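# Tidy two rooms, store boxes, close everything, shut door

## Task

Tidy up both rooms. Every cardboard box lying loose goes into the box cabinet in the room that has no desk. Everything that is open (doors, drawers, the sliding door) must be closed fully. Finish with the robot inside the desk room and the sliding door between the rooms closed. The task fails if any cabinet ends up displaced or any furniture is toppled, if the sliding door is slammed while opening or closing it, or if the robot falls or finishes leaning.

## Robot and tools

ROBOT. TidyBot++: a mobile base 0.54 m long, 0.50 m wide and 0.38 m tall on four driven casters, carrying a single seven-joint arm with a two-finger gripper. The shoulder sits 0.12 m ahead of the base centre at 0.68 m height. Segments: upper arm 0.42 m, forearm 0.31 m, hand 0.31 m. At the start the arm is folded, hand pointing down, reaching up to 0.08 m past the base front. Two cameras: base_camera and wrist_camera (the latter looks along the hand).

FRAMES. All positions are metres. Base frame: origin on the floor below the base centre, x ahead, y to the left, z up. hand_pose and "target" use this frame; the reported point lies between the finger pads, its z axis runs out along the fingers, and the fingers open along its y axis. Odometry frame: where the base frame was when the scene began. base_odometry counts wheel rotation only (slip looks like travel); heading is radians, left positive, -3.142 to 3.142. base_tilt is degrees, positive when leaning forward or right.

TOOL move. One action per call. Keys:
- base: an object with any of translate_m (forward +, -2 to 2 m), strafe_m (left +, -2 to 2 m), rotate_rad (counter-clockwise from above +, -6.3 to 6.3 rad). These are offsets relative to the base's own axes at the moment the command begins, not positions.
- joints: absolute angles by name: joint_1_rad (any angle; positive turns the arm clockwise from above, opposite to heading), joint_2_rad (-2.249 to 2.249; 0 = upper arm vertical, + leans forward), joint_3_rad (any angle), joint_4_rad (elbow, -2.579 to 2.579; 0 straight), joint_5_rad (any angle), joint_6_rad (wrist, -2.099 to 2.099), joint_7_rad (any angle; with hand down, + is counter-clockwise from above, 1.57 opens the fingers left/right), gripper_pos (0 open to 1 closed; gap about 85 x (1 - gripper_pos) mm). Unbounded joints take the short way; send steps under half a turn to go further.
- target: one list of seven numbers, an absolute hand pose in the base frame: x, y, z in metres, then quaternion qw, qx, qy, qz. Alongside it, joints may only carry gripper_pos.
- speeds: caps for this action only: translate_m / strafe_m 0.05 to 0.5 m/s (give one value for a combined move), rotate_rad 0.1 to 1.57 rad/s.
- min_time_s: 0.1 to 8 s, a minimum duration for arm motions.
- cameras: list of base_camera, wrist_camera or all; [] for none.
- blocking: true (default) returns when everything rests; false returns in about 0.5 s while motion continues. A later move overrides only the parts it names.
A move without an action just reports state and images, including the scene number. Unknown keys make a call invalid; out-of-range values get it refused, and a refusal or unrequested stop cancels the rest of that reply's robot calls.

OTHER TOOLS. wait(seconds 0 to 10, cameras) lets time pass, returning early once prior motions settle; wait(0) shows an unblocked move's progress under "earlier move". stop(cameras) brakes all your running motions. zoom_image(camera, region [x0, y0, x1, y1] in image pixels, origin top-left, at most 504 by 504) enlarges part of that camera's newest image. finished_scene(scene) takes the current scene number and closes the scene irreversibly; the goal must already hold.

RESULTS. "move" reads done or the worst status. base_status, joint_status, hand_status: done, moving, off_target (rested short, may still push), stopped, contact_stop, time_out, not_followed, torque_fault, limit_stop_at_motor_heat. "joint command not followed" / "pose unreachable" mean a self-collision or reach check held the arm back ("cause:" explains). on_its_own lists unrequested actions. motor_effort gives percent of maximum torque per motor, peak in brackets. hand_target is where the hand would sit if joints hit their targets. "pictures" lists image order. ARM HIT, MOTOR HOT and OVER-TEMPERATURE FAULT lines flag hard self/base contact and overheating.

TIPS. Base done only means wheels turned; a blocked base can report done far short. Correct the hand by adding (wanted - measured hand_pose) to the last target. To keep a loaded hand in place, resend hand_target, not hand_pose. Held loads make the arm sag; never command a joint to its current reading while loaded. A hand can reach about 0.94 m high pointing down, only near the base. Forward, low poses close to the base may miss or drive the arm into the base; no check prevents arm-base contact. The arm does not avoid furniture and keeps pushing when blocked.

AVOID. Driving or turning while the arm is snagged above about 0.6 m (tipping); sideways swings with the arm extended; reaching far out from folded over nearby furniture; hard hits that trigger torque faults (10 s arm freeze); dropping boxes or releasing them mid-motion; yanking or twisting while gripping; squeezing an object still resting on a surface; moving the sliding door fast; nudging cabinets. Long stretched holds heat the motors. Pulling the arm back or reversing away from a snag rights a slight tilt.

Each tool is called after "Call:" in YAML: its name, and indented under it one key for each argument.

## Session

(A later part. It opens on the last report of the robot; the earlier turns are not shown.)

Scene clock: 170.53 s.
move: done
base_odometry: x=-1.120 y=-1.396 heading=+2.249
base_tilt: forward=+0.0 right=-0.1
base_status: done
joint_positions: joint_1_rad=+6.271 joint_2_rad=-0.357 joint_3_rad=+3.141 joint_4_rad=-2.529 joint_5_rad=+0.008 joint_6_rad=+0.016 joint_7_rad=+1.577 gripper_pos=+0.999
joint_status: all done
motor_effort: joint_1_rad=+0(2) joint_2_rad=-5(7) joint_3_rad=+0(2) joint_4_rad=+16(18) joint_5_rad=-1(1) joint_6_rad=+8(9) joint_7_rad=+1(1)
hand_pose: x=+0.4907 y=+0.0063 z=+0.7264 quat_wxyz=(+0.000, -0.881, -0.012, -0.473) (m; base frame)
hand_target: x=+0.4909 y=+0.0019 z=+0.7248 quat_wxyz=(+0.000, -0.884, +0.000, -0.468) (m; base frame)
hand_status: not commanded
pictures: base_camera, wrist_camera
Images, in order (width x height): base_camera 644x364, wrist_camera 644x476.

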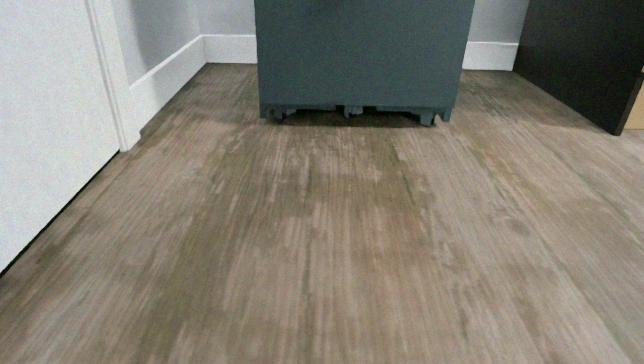

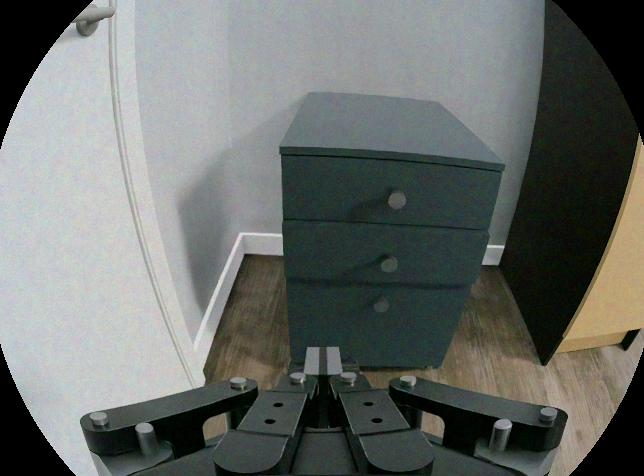

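Call:
move:
  base: {"strafe_m": -0.07}
  joints: {"joint_1_rad": 0.0, "joint_2_rad": 0.88, "joint_3_rad": 3.14, "joint_4_rad": -2.4, "joint_5_rad": 0.0, "joint_6_rad": 0.927, "joint_7_rad": 1.57}

Scene clock: 173.80 s.
move: done
base_odometry: x=-1.065 y=-1.352 heading=+2.249
base_tilt: forward=+0.0 right=-0.1
base_status: done
joint_positions: joint_1_rad=+6.271 joint_2_rad=+0.847 joint_3_rad=+3.141 joint_4_rad=-2.417 joint_5_rad=+0.008 joint_6_rad=+0.858 joint_7_rad=+1.577 gripper_pos=+0.999
joint_status: all done
motor_effort: joint_1_rad=+1(2) joint_2_rad=-28(30) joint_3_rad=+0(2) joint_4_rad=+0(16) joint_5_rad=+0(2) joint_6_rad=+5(7) joint_7_rad=+1(2)
hand_pose: x=+0.6047 y=+0.0095 z=+0.4175 quat_wxyz=(+0.003, -0.933, -0.012, -0.359) (m; base frame)
hand_target: x=+0.6207 y=+0.0022 z=+0.4191 quat_wxyz=(+0.001, -0.923, +0.000, -0.384) (m; base frame)
hand_status: not commanded
pictures: base_camera, wrist_camera
Images, in order (width x height): base_camera 644x364, wrist_camera 644x476.

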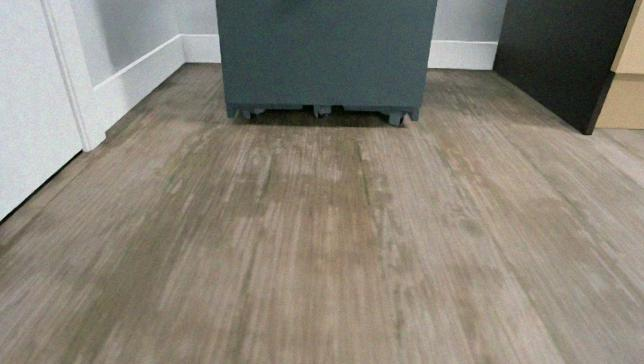

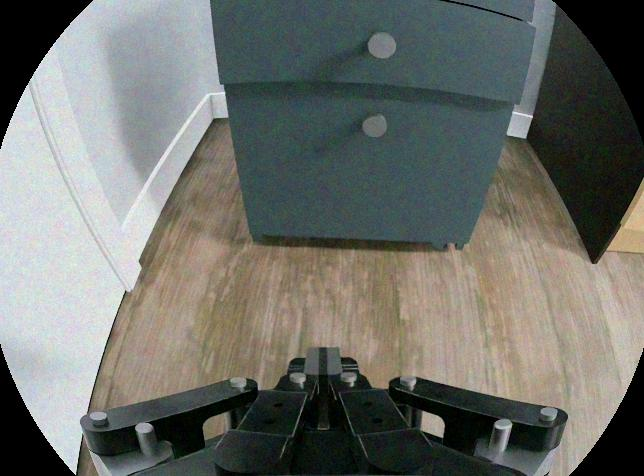

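Call:
move:
  base: {"translate_m": 0.3}
  speeds: {"translate_m": 0.2}

Scene clock: 176.17 s.
move: done
base_odometry: x=-1.254 y=-1.118 heading=+2.250
base_tilt: forward=+0.0 right=-0.1
base_status: done
joint_positions: joint_1_rad=+6.271 joint_2_rad=+0.848 joint_3_rad=+3.141 joint_4_rad=-2.406 joint_5_rad=+0.008 joint_6_rad=+0.864 joint_7_rad=+1.577 gripper_pos=+0.999
joint_status: not commanded
motor_effort: joint_1_rad=+1(2) joint_2_rad=-28(30) joint_3_rad=-1(2) joint_4_rad=+1(3) joint_5_rad=+0(1) joint_6_rad=+6(7) joint_7_rad=+1(1)
hand_pose: x=+0.6118 y=+0.0095 z=+0.4203 quat_wxyz=(+0.003, -0.930, -0.012, -0.367) (m; base frame)
hand_target: x=+0.6207 y=+0.0022 z=+0.4191 quat_wxyz=(+0.001, -0.923, +0.000, -0.384) (m; base frame)
hand_status: not commanded
pictures: base_camera, wrist_camera
Images, in order (width x height): base_camera 644x364, wrist_camera 644x476.

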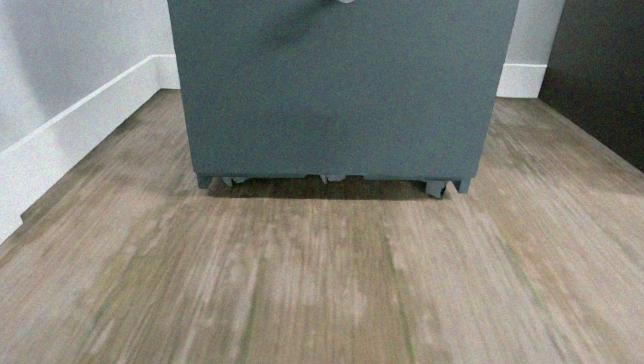

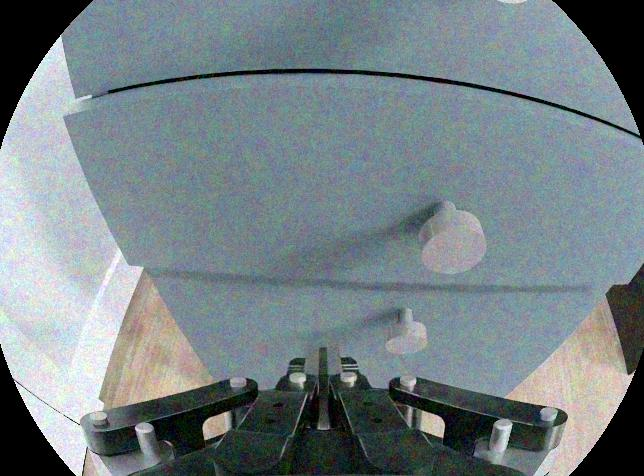

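Call:
move:
  base: {"translate_m": 0.07}
  speeds: {"translate_m": 0.05}

Scene clock: 178.27 s.
move: done
base_odometry: x=-1.298 y=-1.064 heading=+2.250
base_tilt: forward=+0.0 right=-0.1
base_status: done
joint_positions: joint_1_rad=+6.271 joint_2_rad=+0.848 joint_3_rad=+3.141 joint_4_rad=-2.406 joint_5_rad=+0.008 joint_6_rad=+0.864 joint_7_rad=+1.577 gripper_pos=+0.999
joint_status: not commanded
motor_effort: joint_1_rad=+0(2) joint_2_rad=-28(30) joint_3_rad=+0(2) joint_4_rad=+1(3) joint_5_rad=-1(1) joint_6_rad=+6(7) joint_7_rad=+1(1)
hand_pose: x=+0.6118 y=+0.0095 z=+0.4202 quat_wxyz=(+0.003, -0.930, -0.012, -0.367) (m; base frame)
hand_target: x=+0.6207 y=+0.0022 z=+0.4191 quat_wxyz=(+0.001, -0.923, +0.000, -0.384) (m; base frame)
hand_status: not commanded
pictures: base_camera, wrist_camera
Images, in order (width x height): base_camera 644x364, wrist_camera 644x476.

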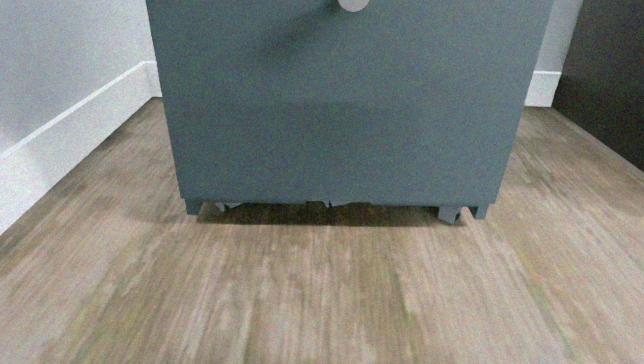

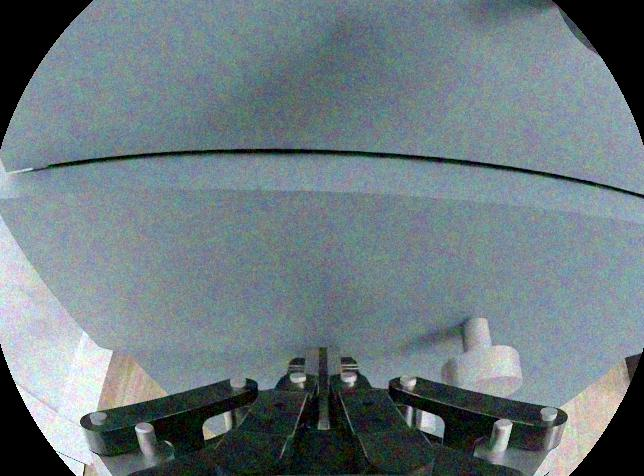

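Call:
move:
  base: {"translate_m": 0.03}
  speeds: {"translate_m": 0.05}

Scene clock: 179.50 s.
move: done
base_odometry: x=-1.317 y=-1.041 heading=+2.250
base_tilt: forward=+0.0 right=-0.1
base_status: done
joint_positions: joint_1_rad=+6.271 joint_2_rad=+0.855 joint_3_rad=+3.141 joint_4_rad=-2.428 joint_5_rad=+0.008 joint_6_rad=+0.865 joint_7_rad=+1.577 gripper_pos=+0.999
joint_status: not commanded
motor_effort: joint_1_rad=+1(2) joint_2_rad=-29(31) joint_3_rad=-2(2) joint_4_rad=+4(11) joint_5_rad=+0(1) joint_6_rad=+9(12) joint_7_rad=+1(1)
hand_pose: x=+0.5982 y=+0.0093 z=+0.4135 quat_wxyz=(+0.003, -0.935, -0.012, -0.354) (m; base frame)
hand_target: x=+0.6207 y=+0.0022 z=+0.4191 quat_wxyz=(+0.001, -0.923, +0.000, -0.384) (m; base frame)
hand_status: not commanded
pictures: base_camera, wrist_camera
Images, in order (width x height): base_camera 644x364, wrist_camera 644x476.

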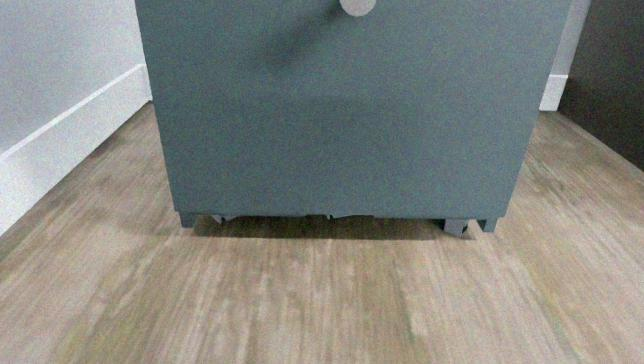

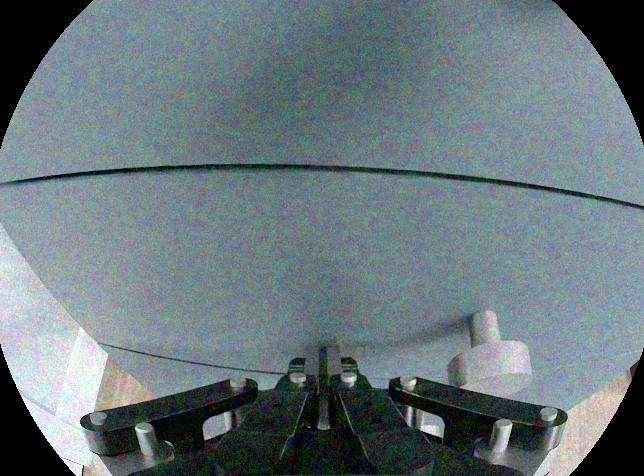

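Call:
move:
  base: {"translate_m": -0.3}
  speeds: {"translate_m": 0.2}

Call:
zoom_image:
  camera: "wrist_camera"
  region: [180, 0, 600, 270]

Scene clock: 181.83 s.
move: done
base_odometry: x=-1.128 y=-1.274 heading=+2.250
base_tilt: forward=+0.0 right=-0.1
base_status: done
joint_positions: joint_1_rad=+6.272 joint_2_rad=+0.856 joint_3_rad=+3.141 joint_4_rad=-2.400 joint_5_rad=+0.008 joint_6_rad=+0.878 joint_7_rad=+1.577 gripper_pos=+0.999
joint_status: not commanded
motor_effort: joint_1_rad=+0(2) joint_2_rad=-28(32) joint_3_rad=-1(2) joint_4_rad=+1(5) joint_5_rad=+0(1) joint_6_rad=+6(8) joint_7_rad=+1(1)
hand_pose: x=+0.6163 y=+0.0093 z=+0.4207 quat_wxyz=(+0.003, -0.928, -0.012, -0.373) (m; base frame)
hand_target: x=+0.6207 y=+0.0022 z=+0.4191 quat_wxyz=(+0.001, -0.923, +0.000, -0.384) (m; base frame)
hand_status: not commanded
pictures: base_camera, wrist_camera
Images, in order (width x height): base_camera 644x364, wrist_camera 644x476.

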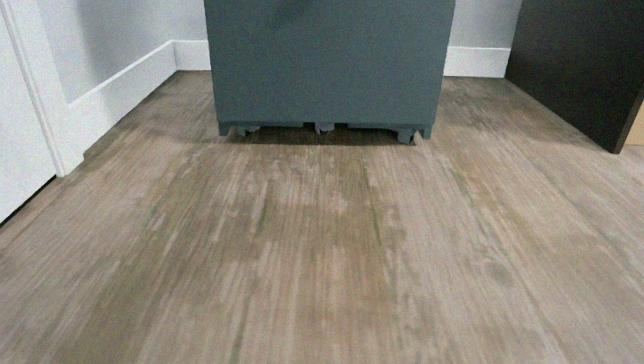

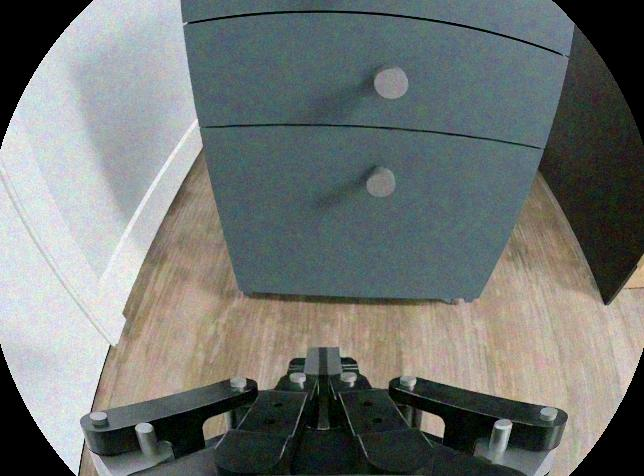

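Scaled by 1.200.

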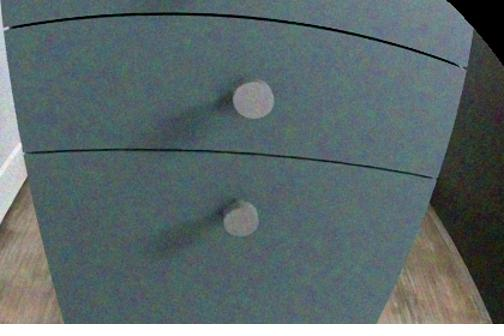

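Call:
move:
  joints: {"joint_1_rad": 0.0, "joint_2_rad": -0.353, "joint_3_rad": 3.14, "joint_4_rad": -2.521, "joint_5_rad": 0.0, "joint_6_rad": 0.68, "joint_7_rad": 1.57, "gripper_pos": 0.0}
  cameras: []

Call:
move:
  base: {"rotate_rad": -1.5708}

Scene clock: 184.63 s.
move: done
base_odometry: x=-1.128 y=-1.274 heading=+2.250
base_tilt: forward=+0.0 right=-0.1
base_status: not commanded
joint_positions: joint_1_rad=+6.272 joint_2_rad=-0.325 joint_3_rad=+3.141 joint_4_rad=-2.504 joint_5_rad=+0.008 joint_6_rad=+0.735 joint_7_rad=+1.577 gripper_pos=+0.000
joint_status: all done
motor_effort: joint_1_rad=+1(2) joint_2_rad=-7(32) joint_3_rad=+1(2) joint_4_rad=+17(17) joint_5_rad=-1(2) joint_6_rad=+8(9) joint_7_rad=+0(2)
hand_pose: x=+0.5514 y=+0.0083 z=+0.9400 quat_wxyz=(+0.002, -0.661, -0.010, -0.750) (m; base frame)
hand_target: x=+0.5437 y=+0.0021 z=+0.9256 quat_wxyz=(+0.001, -0.677, +0.000, -0.736) (m; base frame)
hand_status: not commanded
pictures: none
No camera images: "cameras" was empty.

Scene clock: 186.93 s.
move: done
base_odometry: x=-1.128 y=-1.274 heading=+0.679
base_tilt: forward=+0.0 right=-0.1
base_status: done
joint_positions: joint_1_rad=+6.273 joint_2_rad=-0.325 joint_3_rad=+3.141 joint_4_rad=-2.504 joint_5_rad=+0.008 joint_6_rad=+0.733 joint_7_rad=+1.577 gripper_pos=+0.000
joint_status: not commanded
motor_effort: joint_1_rad=+1(2) joint_2_rad=-7(9) joint_3_rad=+1(3) joint_4_rad=+17(17) joint_5_rad=-1(2) joint_6_rad=+8(10) joint_7_rad=+1(1)
hand_pose: x=+0.5514 y=+0.0077 z=+0.9395 quat_wxyz=(+0.001, -0.662, -0.010, -0.750) (m; base frame)
hand_target: x=+0.5437 y=+0.0021 z=+0.9256 quat_wxyz=(+0.001, -0.677, +0.000, -0.736) (m; base frame)
hand_status: not commanded
pictures: base_camera, wrist_camera
Images, in order (width x height): base_camera 644x364, wrist_camera 644x476.

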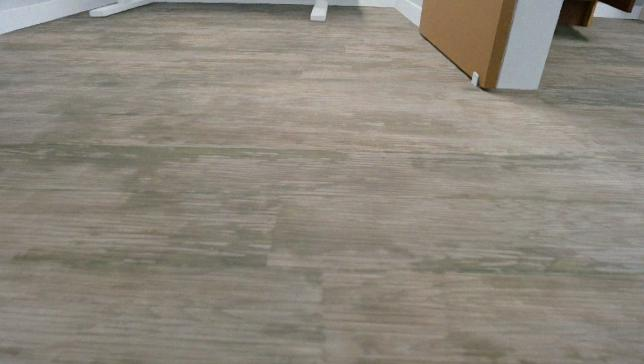

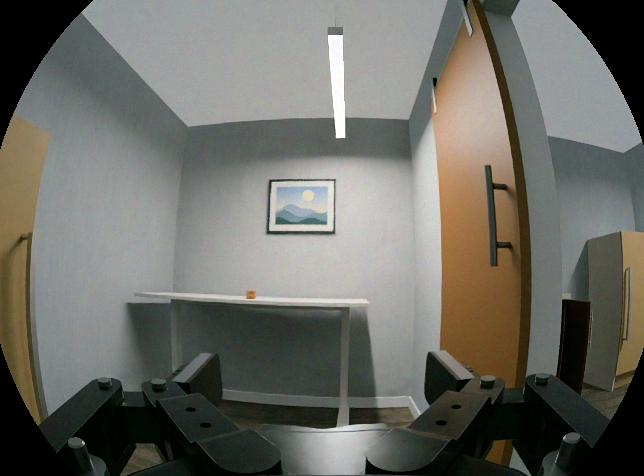

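Call:
move:
  base: {"translate_m": 1.5, "strafe_m": 0.35}

Scene clock: 190.83 s.
move: done
base_odometry: x=-0.181 y=-0.059 heading=+0.679
base_tilt: forward=+0.0 right=-0.1
base_status: done
joint_positions: joint_1_rad=+6.273 joint_2_rad=-0.334 joint_3_rad=+3.141 joint_4_rad=-2.508 joint_5_rad=+0.008 joint_6_rad=+0.730 joint_7_rad=+1.577 gripper_pos=+0.000
joint_status: not commanded
motor_effort: joint_1_rad=+1(2) joint_2_rad=-7(10) joint_3_rad=+0(2) joint_4_rad=+15(18) joint_5_rad=-1(1) joint_6_rad=+8(9) joint_7_rad=+1(1)
hand_pose: x=+0.5487 y=+0.0076 z=+0.9404 quat_wxyz=(+0.001, -0.661, -0.010, -0.751) (m; base frame)
hand_target: x=+0.5437 y=+0.0021 z=+0.9256 quat_wxyz=(+0.001, -0.677, +0.000, -0.736) (m; base frame)
hand_status: not commanded
pictures: base_camera, wrist_camera
Images, in order (width x height): base_camera 644x364, wrist_camera 644x476.

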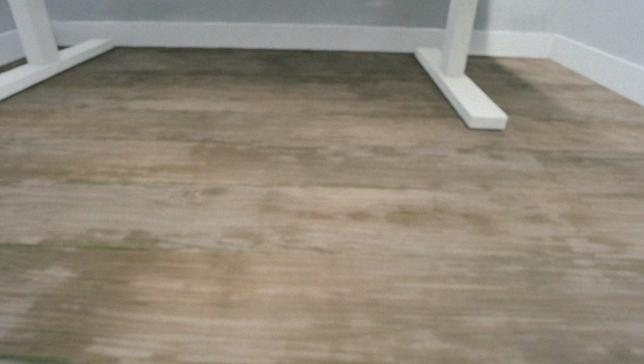

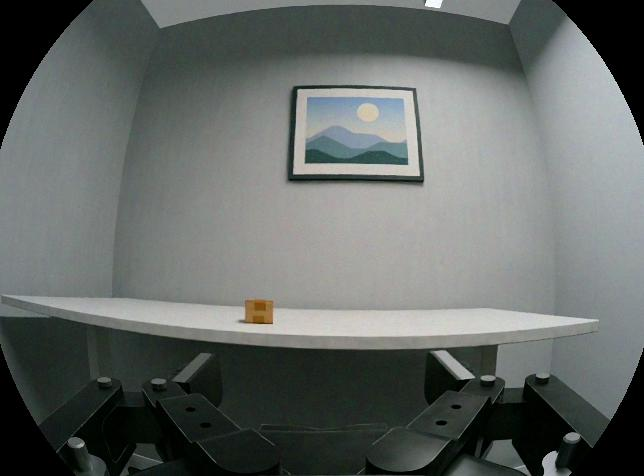

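Call:
move:
  base: {"strafe_m": 0.13, "translate_m": 0.25}
  joints: {"joint_1_rad": 0.0, "joint_2_rad": -0.152, "joint_4_rad": -1.243, "joint_6_rad": -1.265}

Scene clock: 194.20 s.
move: done
base_odometry: x=-0.068 y=+0.199 heading=+0.679
base_tilt: forward=+0.0 right=-0.1
base_status: done
joint_positions: joint_1_rad=+6.273 joint_2_rad=-0.182 joint_3_rad=+3.141 joint_4_rad=-1.271 joint_5_rad=+0.008 joint_6_rad=-1.209 joint_7_rad=+1.577 gripper_pos=+0.000
joint_status: all done
motor_effort: joint_1_rad=+1(3) joint_2_rad=-12(14) joint_3_rad=-1(1) joint_4_rad=+16(19) joint_5_rad=-1(1) joint_6_rad=+6(10) joint_7_rad=+1(1)
hand_pose: x=+0.5537 y=+0.0039 z=+1.0341 quat_wxyz=(-0.003, -0.912, -0.008, -0.409) (m; base frame)
hand_target: x=+0.5543 y=+0.0021 z=+1.0227 quat_wxyz=(+0.000, -0.924, +0.000, -0.383) (m; base frame)
hand_status: not commanded
pictures: base_camera, wrist_camera
Images, in order (width x height): base_camera 644x364, wrist_camera 644x476.

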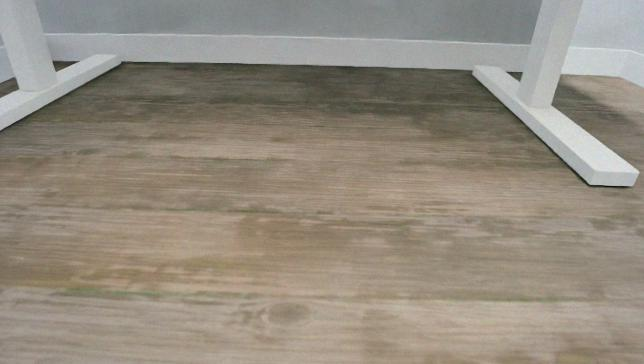

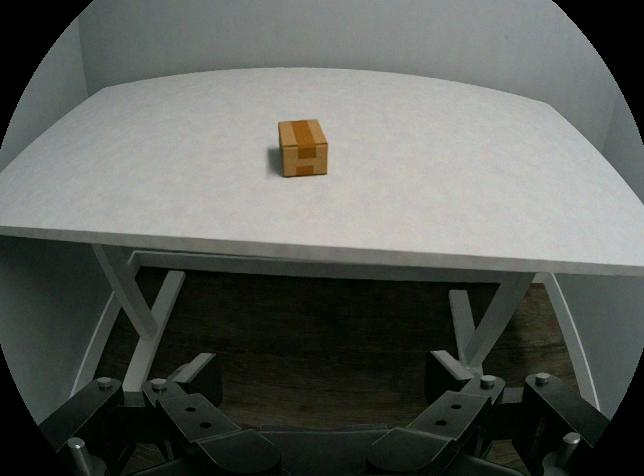

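Call:
move:
  base: {"rotate_rad": 0.18}
  cameras: []

Call:
move:
  base: {"strafe_m": -0.14, "translate_m": 0.1}

Scene clock: 195.30 s.
move: done
base_odometry: x=-0.068 y=+0.199 heading=+0.859
base_tilt: forward=+0.0 right=-0.1
base_status: done
joint_positions: joint_1_rad=+6.273 joint_2_rad=-0.180 joint_3_rad=+3.138 joint_4_rad=-1.271 joint_5_rad=+0.007 joint_6_rad=-1.211 joint_7_rad=+1.577 gripper_pos=+0.000
joint_status: not commanded
motor_effort: joint_1_rad=+1(3) joint_2_rad=-12(13) joint_3_rad=-1(3) joint_4_rad=+16(17) joint_5_rad=-1(1) joint_6_rad=+6(7) joint_7_rad=+0(1)
hand_pose: x=+0.5540 y=+0.0052 z=+1.0329 quat_wxyz=(-0.003, -0.913, -0.009, -0.407) (m; base frame)
hand_target: x=+0.5543 y=+0.0021 z=+1.0227 quat_wxyz=(+0.000, -0.924, +0.000, -0.383) (m; base frame)
hand_status: not commanded
pictures: none
No camera images: "cameras" was empty.

Scene clock: 196.90 s.
move: done
base_odometry: x=+0.104 y=+0.183 heading=+0.859
base_tilt: forward=+0.0 right=-0.1
base_status: done
joint_positions: joint_1_rad=+6.274 joint_2_rad=-0.170 joint_3_rad=+3.140 joint_4_rad=-1.270 joint_5_rad=+0.007 joint_6_rad=-1.213 joint_7_rad=+1.577 gripper_pos=+0.000
joint_status: not commanded
motor_effort: joint_1_rad=+2(2) joint_2_rad=-12(15) joint_3_rad=+1(2) joint_4_rad=+15(17) joint_5_rad=-1(1) joint_6_rad=+6(7) joint_7_rad=+1(1)
hand_pose: x=+0.5571 y=+0.0041 z=+1.0287 quat_wxyz=(-0.003, -0.915, -0.008, -0.403) (m; base frame)
hand_target: x=+0.5543 y=+0.0021 z=+1.0227 quat_wxyz=(+0.000, -0.924, +0.000, -0.383) (m; base frame)
hand_status: not commanded
pictures: base_camera, wrist_camera
Images, in order (width x height): base_camera 644x364, wrist_camera 644x476.

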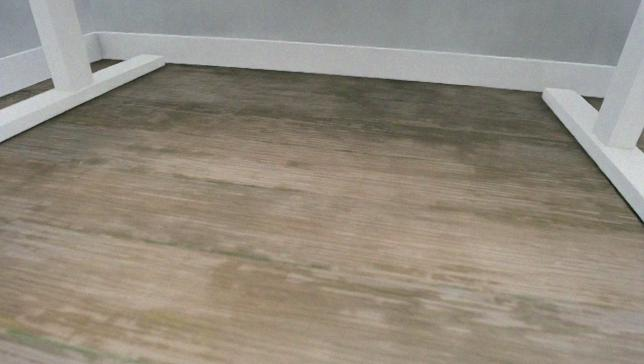

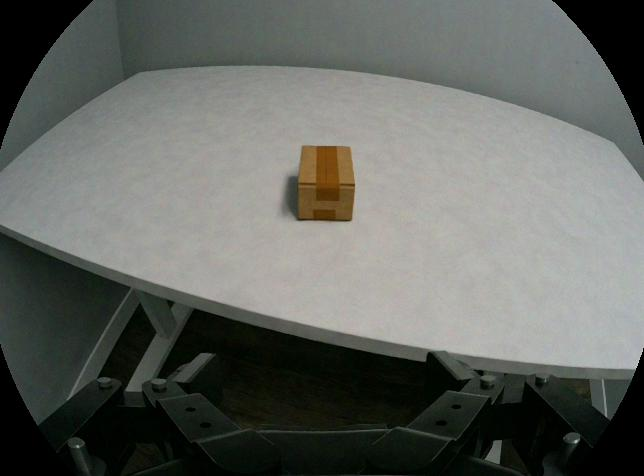

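Call:
move:
  base: {"translate_m": 0.19, "strafe_m": -0.005}
  speeds: {"translate_m": 0.2}

Scene clock: 200.67 s.
move: done
base_odometry: x=+0.232 y=+0.324 heading=+0.859
base_tilt: forward=+0.0 right=-0.1
base_status: done
joint_positions: joint_1_rad=+6.274 joint_2_rad=-0.160 joint_3_rad=+3.140 joint_4_rad=-1.269 joint_5_rad=+0.007 joint_6_rad=-1.216 joint_7_rad=+1.577 gripper_pos=+0.000
joint_status: not commanded
motor_effort: joint_1_rad=+0(2) joint_2_rad=-12(16) joint_3_rad=+0(1) joint_4_rad=+17(17) joint_5_rad=+0(1) joint_6_rad=+6(8) joint_7_rad=+1(1)
hand_pose: x=+0.5604 y=+0.0041 z=+1.0243 quat_wxyz=(-0.003, -0.918, -0.008, -0.397) (m; base frame)
hand_target: x=+0.5543 y=+0.0021 z=+1.0227 quat_wxyz=(+0.000, -0.924, +0.000, -0.383) (m; base frame)
hand_status: not commanded
pictures: base_camera, wrist_camera
Images, in order (width x height): base_camera 644x364, wrist_camera 644x476.

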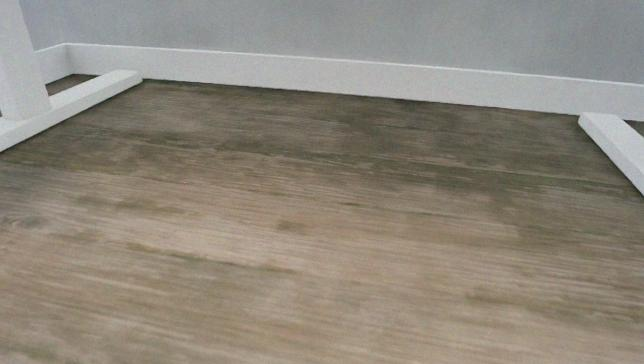

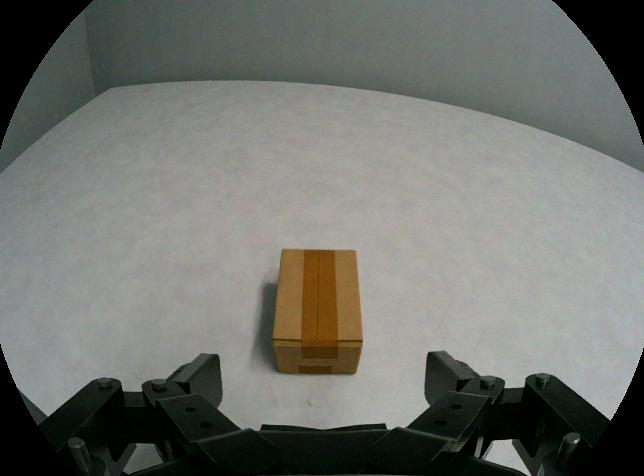

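Call:
move:
  joints: {"joint_1_rad": 0.0, "joint_2_rad": 0.04, "joint_3_rad": 3.14, "joint_4_rad": -1.33, "joint_5_rad": 0.0, "joint_6_rad": -0.96, "joint_7_rad": 1.57}
  min_time_s: 2

Scene clock: 203.30 s.
move: done
base_odometry: x=+0.232 y=+0.324 heading=+0.859
base_tilt: forward=+0.0 right=-0.1
base_status: not commanded
joint_positions: joint_1_rad=+6.274 joint_2_rad=+0.013 joint_3_rad=+3.140 joint_4_rad=-1.315 joint_5_rad=+0.007 joint_6_rad=-1.029 joint_7_rad=+1.577 gripper_pos=+0.000
joint_status: all done
motor_effort: joint_1_rad=+0(3) joint_2_rad=-19(21) joint_3_rad=-1(2) joint_4_rad=+17(18) joint_5_rad=+0(2) joint_6_rad=+6(7) joint_7_rad=+1(2)
hand_pose: x=+0.6495 y=+0.0052 z=+0.9580 quat_wxyz=(-0.003, -0.924, -0.009, -0.382) (m; base frame)
hand_target: x=+0.6697 y=+0.0022 z=+0.9507 quat_wxyz=(+0.000, -0.919, +0.000, -0.395) (m; base frame)
hand_status: not commanded
pictures: base_camera, wrist_camera
Images, in order (width x height): base_camera 644x364, wrist_camera 644x476.

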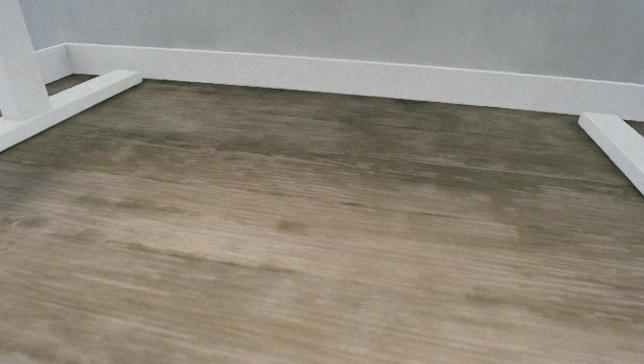

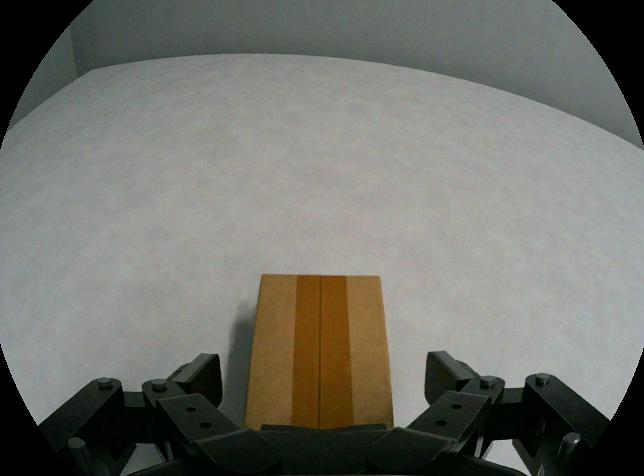

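Call:
move:
  joints: {"joint_2_rad": 0.14, "joint_4_rad": -1.365, "joint_6_rad": -0.85}
  min_time_s: 2

Scene clock: 205.80 s.
move: done
base_odometry: x=+0.232 y=+0.324 heading=+0.859
base_tilt: forward=+0.0 right=-0.1
base_status: not commanded
joint_positions: joint_1_rad=+6.274 joint_2_rad=+0.093 joint_3_rad=+3.140 joint_4_rad=-1.340 joint_5_rad=+0.007 joint_6_rad=-0.915 joint_7_rad=+1.577 gripper_pos=+0.000
joint_status: all done
motor_effort: joint_1_rad=+1(2) joint_2_rad=-20(22) joint_3_rad=-1(2) joint_4_rad=+16(19) joint_5_rad=-1(1) joint_6_rad=+5(7) joint_7_rad=+0(1)
hand_pose: x=+0.6914 y=+0.0058 z=+0.9261 quat_wxyz=(-0.003, -0.922, -0.009, -0.387) (m; base frame)
hand_target: x=+0.7118 y=+0.0022 z=+0.8993 quat_wxyz=(+0.001, -0.924, +0.000, -0.383) (m; base frame)
hand_status: not commanded
pictures: base_camera, wrist_camera
Images, in order (width x height): base_camera 644x364, wrist_camera 644x476.

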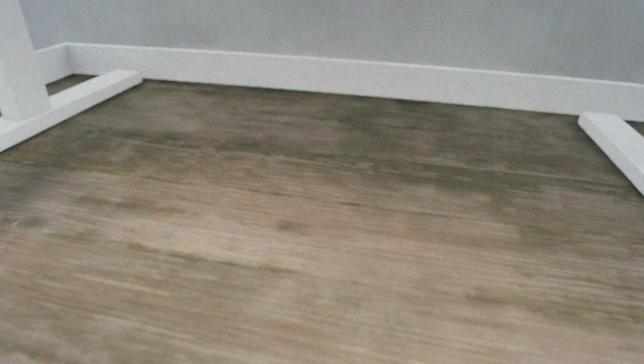

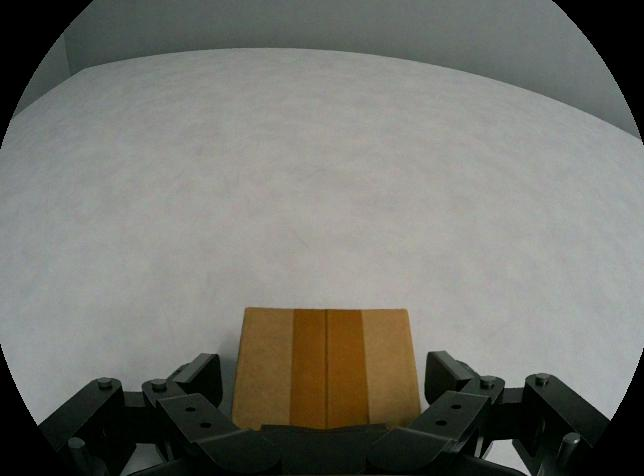

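Call:
move:
  joints: {"joint_2_rad": 0.171, "joint_4_rad": -1.383, "joint_6_rad": -0.809}
  min_time_s: 1.5

Scene clock: 207.77 s.
move: done
base_odometry: x=+0.232 y=+0.324 heading=+0.859
base_tilt: forward=+0.0 right=-0.1
base_status: not commanded
joint_positions: joint_1_rad=+6.274 joint_2_rad=+0.106 joint_3_rad=+3.140 joint_4_rad=-1.345 joint_5_rad=+0.007 joint_6_rad=-0.865 joint_7_rad=+1.577 gripper_pos=+0.000
joint_status: all done
motor_effort: joint_1_rad=+0(1) joint_2_rad=-18(21) joint_3_rad=+0(1) joint_4_rad=+14(17) joint_5_rad=-1(1) joint_6_rad=+4(6) joint_7_rad=+1(1)
hand_pose: x=+0.7045 y=+0.0060 z=+0.9271 quat_wxyz=(-0.003, -0.916, -0.009, -0.402) (m; base frame)
hand_target: x=+0.7235 y=+0.0022 z=+0.8801 quat_wxyz=(+0.001, -0.925, +0.000, -0.380) (m; base frame)
hand_status: not commanded
pictures: base_camera, wrist_camera
Images, in order (width x height): base_camera 644x364, wrist_camera 644x476.

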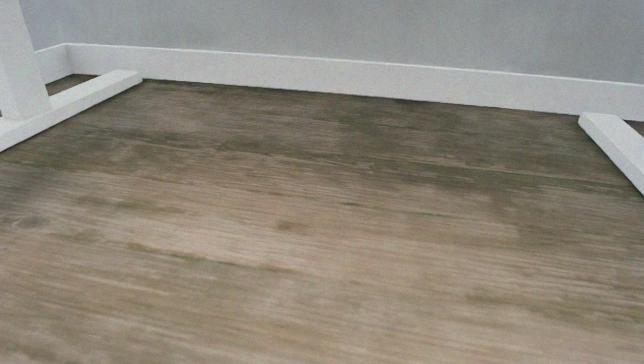

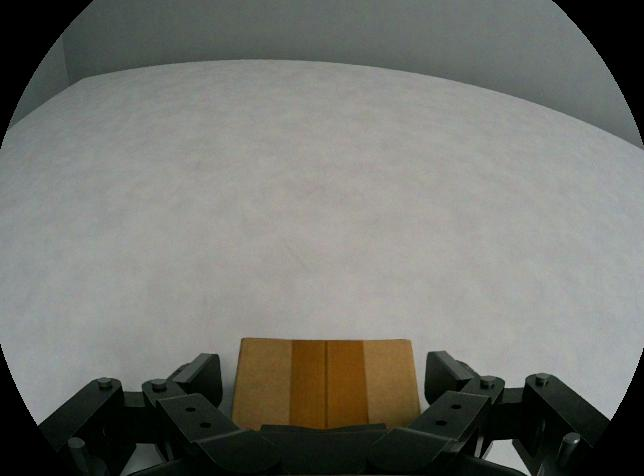

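Call:
move:
  joints: {"joint_2_rad": 0.07, "joint_4_rad": -1.285, "joint_6_rad": -0.96}
  min_time_s: 1.5

Scene clock: 210.70 s.
move: done
base_odometry: x=+0.232 y=+0.324 heading=+0.859
base_tilt: forward=+0.0 right=-0.1
base_status: not commanded
joint_positions: joint_1_rad=+6.274 joint_2_rad=+0.106 joint_3_rad=+3.140 joint_4_rad=-1.315 joint_5_rad=+0.007 joint_6_rad=-0.908 joint_7_rad=+1.577 gripper_pos=+0.000
joint_status: all done
motor_effort: joint_1_rad=+1(1) joint_2_rad=-24(25) joint_3_rad=-1(2) joint_4_rad=+17(18) joint_5_rad=-1(1) joint_6_rad=+6(7) joint_7_rad=+1(1)
hand_pose: x=+0.7003 y=+0.0059 z=+0.9333 quat_wxyz=(-0.003, -0.919, -0.009, -0.395) (m; base frame)
hand_target: x=+0.6845 y=+0.0022 z=+0.9580 quat_wxyz=(+0.001, -0.916, +0.000, -0.402) (m; base frame)
hand_status: not commanded
pictures: base_camera, wrist_camera
Images, in order (width x height): base_camera 644x364, wrist_camera 644x476.

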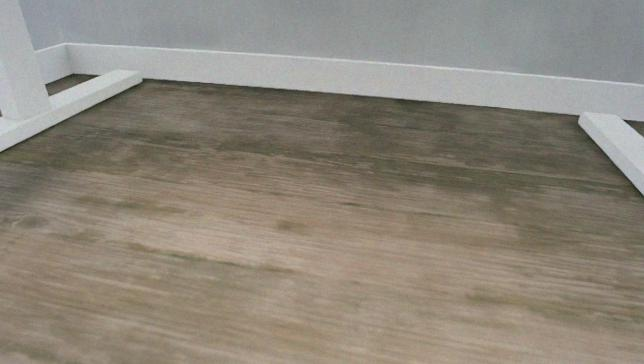

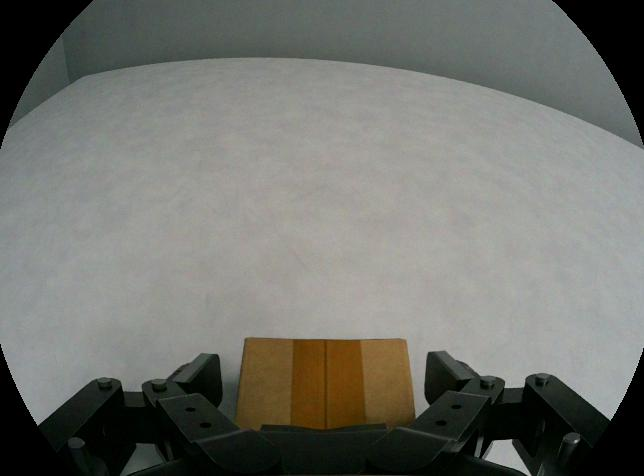

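Call:
move:
  base: {"translate_m": -0.02}
  speeds: {"translate_m": 0.05}
  cameras: []

Call:
move:
  joints: {"gripper_pos": 0.35}

Scene clock: 211.80 s.
move: done
base_odometry: x=+0.218 y=+0.309 heading=+0.859
base_tilt: forward=+0.0 right=-0.1
base_status: done
joint_positions: joint_1_rad=+6.274 joint_2_rad=+0.105 joint_3_rad=+3.140 joint_4_rad=-1.314 joint_5_rad=+0.007 joint_6_rad=-0.909 joint_7_rad=+1.577 gripper_pos=+0.000
joint_status: not commanded
motor_effort: joint_1_rad=+1(2) joint_2_rad=-23(29) joint_3_rad=+0(1) joint_4_rad=+18(19) joint_5_rad=+0(1) joint_6_rad=+6(7) joint_7_rad=+1(1)
hand_pose: x=+0.6999 y=+0.0059 z=+0.9341 quat_wxyz=(-0.003, -0.918, -0.009, -0.396) (m; base frame)
hand_target: x=+0.6845 y=+0.0022 z=+0.9580 quat_wxyz=(+0.001, -0.916, +0.000, -0.402) (m; base frame)
hand_status: not commanded
pictures: none
No camera images: "cameras" was empty.

Scene clock: 212.73 s.
move: done
base_odometry: x=+0.218 y=+0.309 heading=+0.859
base_tilt: forward=+0.0 right=-0.1
base_status: not commanded
joint_positions: joint_1_rad=+6.274 joint_2_rad=+0.103 joint_3_rad=+3.140 joint_4_rad=-1.308 joint_5_rad=+0.007 joint_6_rad=-0.915 joint_7_rad=+1.577 gripper_pos=+0.339
joint_status: all done
motor_effort: joint_1_rad=+1(2) joint_2_rad=-23(24) joint_3_rad=+0(1) joint_4_rad=+19(20) joint_5_rad=+0(1) joint_6_rad=+6(7) joint_7_rad=+0(1)
hand_pose: x=+0.6993 y=+0.0059 z=+0.9369 quat_wxyz=(-0.003, -0.918, -0.009, -0.396) (m; base frame)
hand_target: x=+0.6845 y=+0.0022 z=+0.9580 quat_wxyz=(+0.001, -0.916, +0.000, -0.402) (m; base frame)
hand_status: not commanded
pictures: base_camera, wrist_camera
Images, in order (width x height): base_camera 644x364, wrist_camera 644x476.

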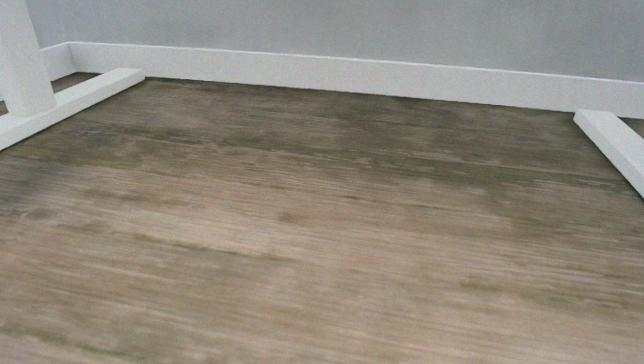

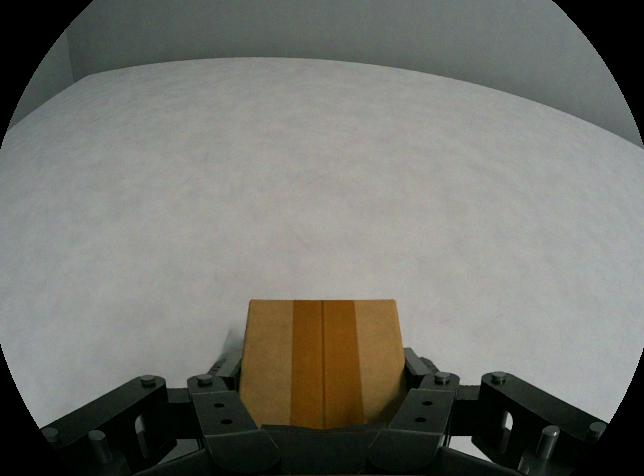

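Call:
move:
  joints: {"gripper_pos": 0.45}

Scene clock: 213.37 s.
move: off_target
base_odometry: x=+0.218 y=+0.309 heading=+0.859
base_tilt: forward=+0.0 right=-0.1
base_status: not commanded
joint_positions: joint_1_rad=+6.274 joint_2_rad=+0.103 joint_3_rad=+3.140 joint_4_rad=-1.308 joint_5_rad=+0.007 joint_6_rad=-0.915 joint_7_rad=+1.577 gripper_pos=+0.349
joint_status: gripper_pos off_target (ended at +0.349, target +0.450)
motor_effort: joint_1_rad=+0(1) joint_2_rad=-24(24) joint_3_rad=+0(1) joint_4_rad=+18(18) joint_5_rad=+0(1) joint_6_rad=+7(7) joint_7_rad=+1(1)
hand_pose: x=+0.6993 y=+0.0059 z=+0.9370 quat_wxyz=(-0.003, -0.918, -0.009, -0.397) (m; base frame)
hand_target: x=+0.6845 y=+0.0022 z=+0.9580 quat_wxyz=(+0.001, -0.916, +0.000, -0.402) (m; base frame)
hand_status: not commanded
pictures: base_camera, wrist_camera
Images, in order (width x height): base_camera 644x364, wrist_camera 644x476.

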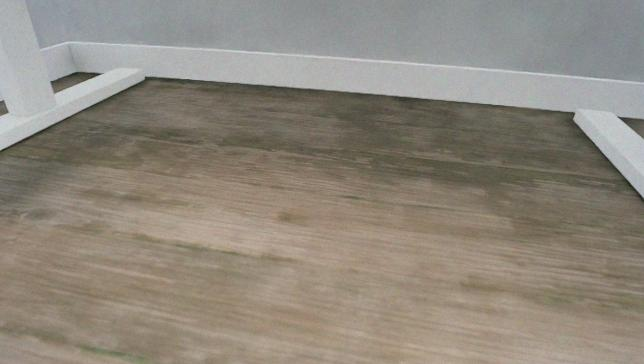

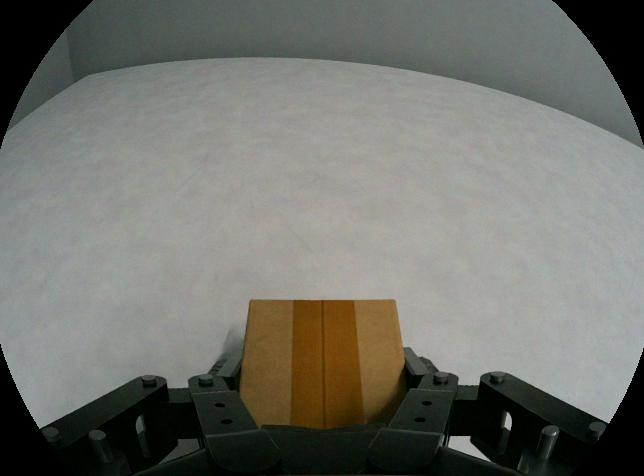

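Call:
move:
  joints: {"gripper_pos": 0.55}
  cameras: []

Call:
move:
  joints: {"joint_2_rad": 0.03, "joint_4_rad": -1.05, "joint_6_rad": -1.26}
  min_time_s: 2.5

Scene clock: 214.07 s.
move: off_target
base_odometry: x=+0.218 y=+0.309 heading=+0.859
base_tilt: forward=+0.0 right=-0.1
base_status: not commanded
joint_positions: joint_1_rad=+6.274 joint_2_rad=+0.103 joint_3_rad=+3.140 joint_4_rad=-1.308 joint_5_rad=+0.007 joint_6_rad=-0.915 joint_7_rad=+1.577 gripper_pos=+0.349
joint_status: gripper_pos off_target (ended at +0.349, target +0.550)
motor_effort: joint_1_rad=+1(1) joint_2_rad=-23(24) joint_3_rad=+1(1) joint_4_rad=+18(18) joint_5_rad=+0(1) joint_6_rad=+6(7) joint_7_rad=+1(1)
hand_pose: x=+0.6993 y=+0.0059 z=+0.9370 quat_wxyz=(-0.003, -0.918, -0.009, -0.397) (m; base frame)
hand_target: x=+0.6845 y=+0.0022 z=+0.9580 quat_wxyz=(+0.001, -0.916, +0.000, -0.402) (m; base frame)
hand_status: not commanded
pictures: none
No camera images: "cameras" was empty.

Scene clock: 216.90 s.
move: done
base_odometry: x=+0.218 y=+0.309 heading=+0.859
base_tilt: forward=+0.0 right=-0.1
base_status: not commanded
joint_positions: joint_1_rad=+6.274 joint_2_rad=+0.084 joint_3_rad=+3.140 joint_4_rad=-1.083 joint_5_rad=+0.007 joint_6_rad=-1.209 joint_7_rad=+1.577 gripper_pos=+0.349
joint_status: all done
motor_effort: joint_1_rad=+0(1) joint_2_rad=-22(25) joint_3_rad=+1(1) joint_4_rad=+17(19) joint_5_rad=-1(1) joint_6_rad=+6(7) joint_7_rad=+1(1)
hand_pose: x=+0.6588 y=+0.0051 z=+1.0002 quat_wxyz=(-0.003, -0.928, -0.008, -0.373) (m; base frame)
hand_target: x=+0.6325 y=+0.0021 z=+1.0340 quat_wxyz=(+0.000, -0.921, +0.000, -0.390) (m; base frame)
hand_status: not commanded
pictures: base_camera, wrist_camera
Images, in order (width x height): base_camera 644x364, wrist_camera 644x476.

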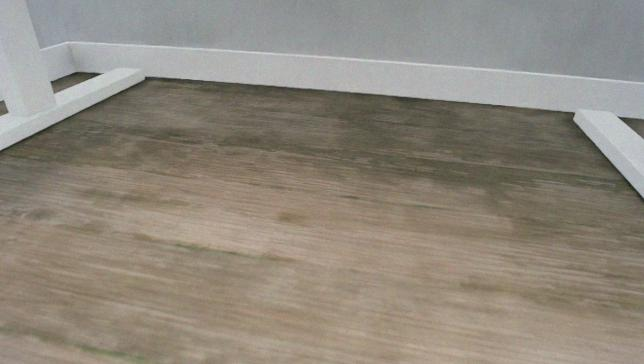

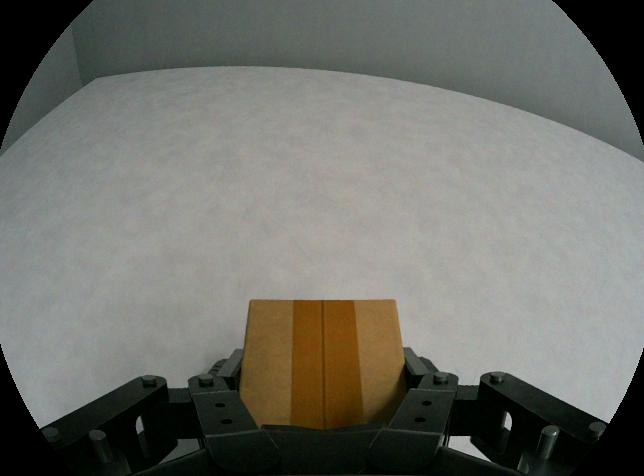

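Call:
move:
  base: {"translate_m": -0.65, "strafe_m": 0.3}
  speeds: {"translate_m": 0.3}
  cameras: ["base_camera"]

Call:
move:
  base: {"rotate_rad": -1.751}
  speeds: {"rotate_rad": 0.8}

Scene clock: 220.47 s.
move: done
base_odometry: x=-0.433 y=+0.013 heading=+0.859
base_tilt: forward=+0.0 right=-0.1
base_status: done
joint_positions: joint_1_rad=+6.275 joint_2_rad=+0.068 joint_3_rad=+3.140 joint_4_rad=-1.081 joint_5_rad=+0.007 joint_6_rad=-1.214 joint_7_rad=+1.577 gripper_pos=+0.349
joint_status: not commanded
motor_effort: joint_1_rad=+0(2) joint_2_rad=-22(25) joint_3_rad=+1(1) joint_4_rad=+17(18) joint_5_rad=-1(1) joint_6_rad=+6(8) joint_7_rad=+1(1)
hand_pose: x=+0.6528 y=+0.0045 z=+1.0085 quat_wxyz=(-0.003, -0.925, -0.007, -0.379) (m; base frame)
hand_target: x=+0.6325 y=+0.0021 z=+1.0340 quat_wxyz=(+0.000, -0.921, +0.000, -0.390) (m; base frame)
hand_status: not commanded
pictures: base_camera
Images, in order (width x height): base_camera 644x364.

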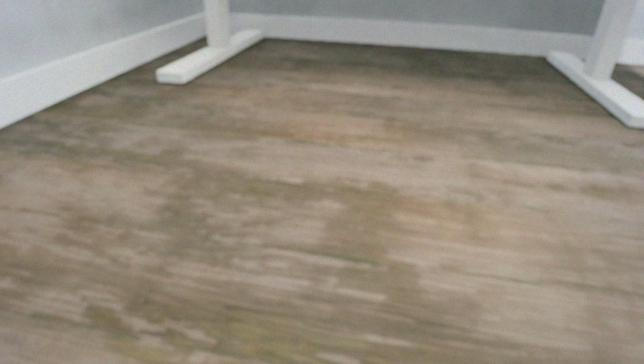

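Scene clock: 224.83 s.
move: done
base_odometry: x=-0.433 y=+0.012 heading=-0.890
base_tilt: forward=+0.0 right=-0.1
base_status: done
joint_positions: joint_1_rad=+6.287 joint_2_rad=+0.060 joint_3_rad=+3.144 joint_4_rad=-1.076 joint_5_rad=+0.010 joint_6_rad=-1.218 joint_7_rad=+1.577 gripper_pos=+0.349
joint_status: not commanded
motor_effort: joint_1_rad=+0(9) joint_2_rad=-21(31) joint_3_rad=+1(9) joint_4_rad=+17(20) joint_5_rad=+0(4) joint_6_rad=+6(8) joint_7_rad=+1(1)
hand_pose: x=+0.6500 y=-0.0049 z=+1.0146 quat_wxyz=(-0.007, -0.923, +0.000, -0.384) (m; base frame)
hand_target: x=+0.6325 y=+0.0021 z=+1.0340 quat_wxyz=(+0.000, -0.921, +0.000, -0.390) (m; base frame)
hand_status: not commanded
pictures: base_camera, wrist_camera
Images, in order (width x height): base_camera 644x364, wrist_camera 644x476.

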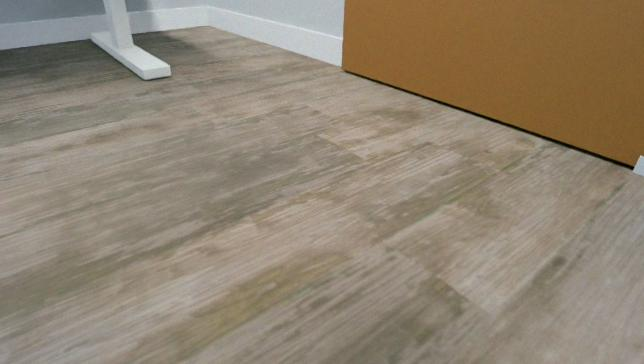

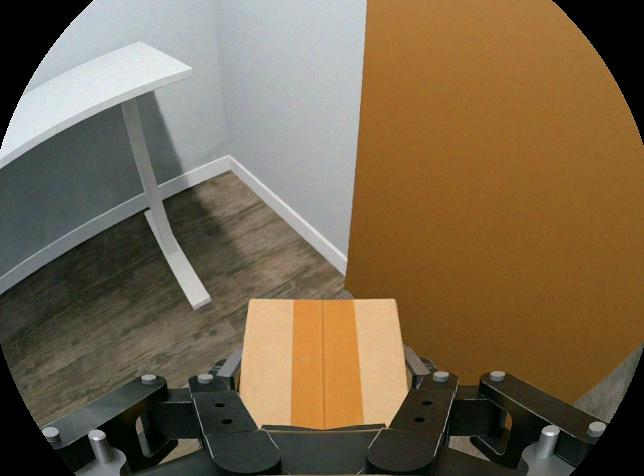

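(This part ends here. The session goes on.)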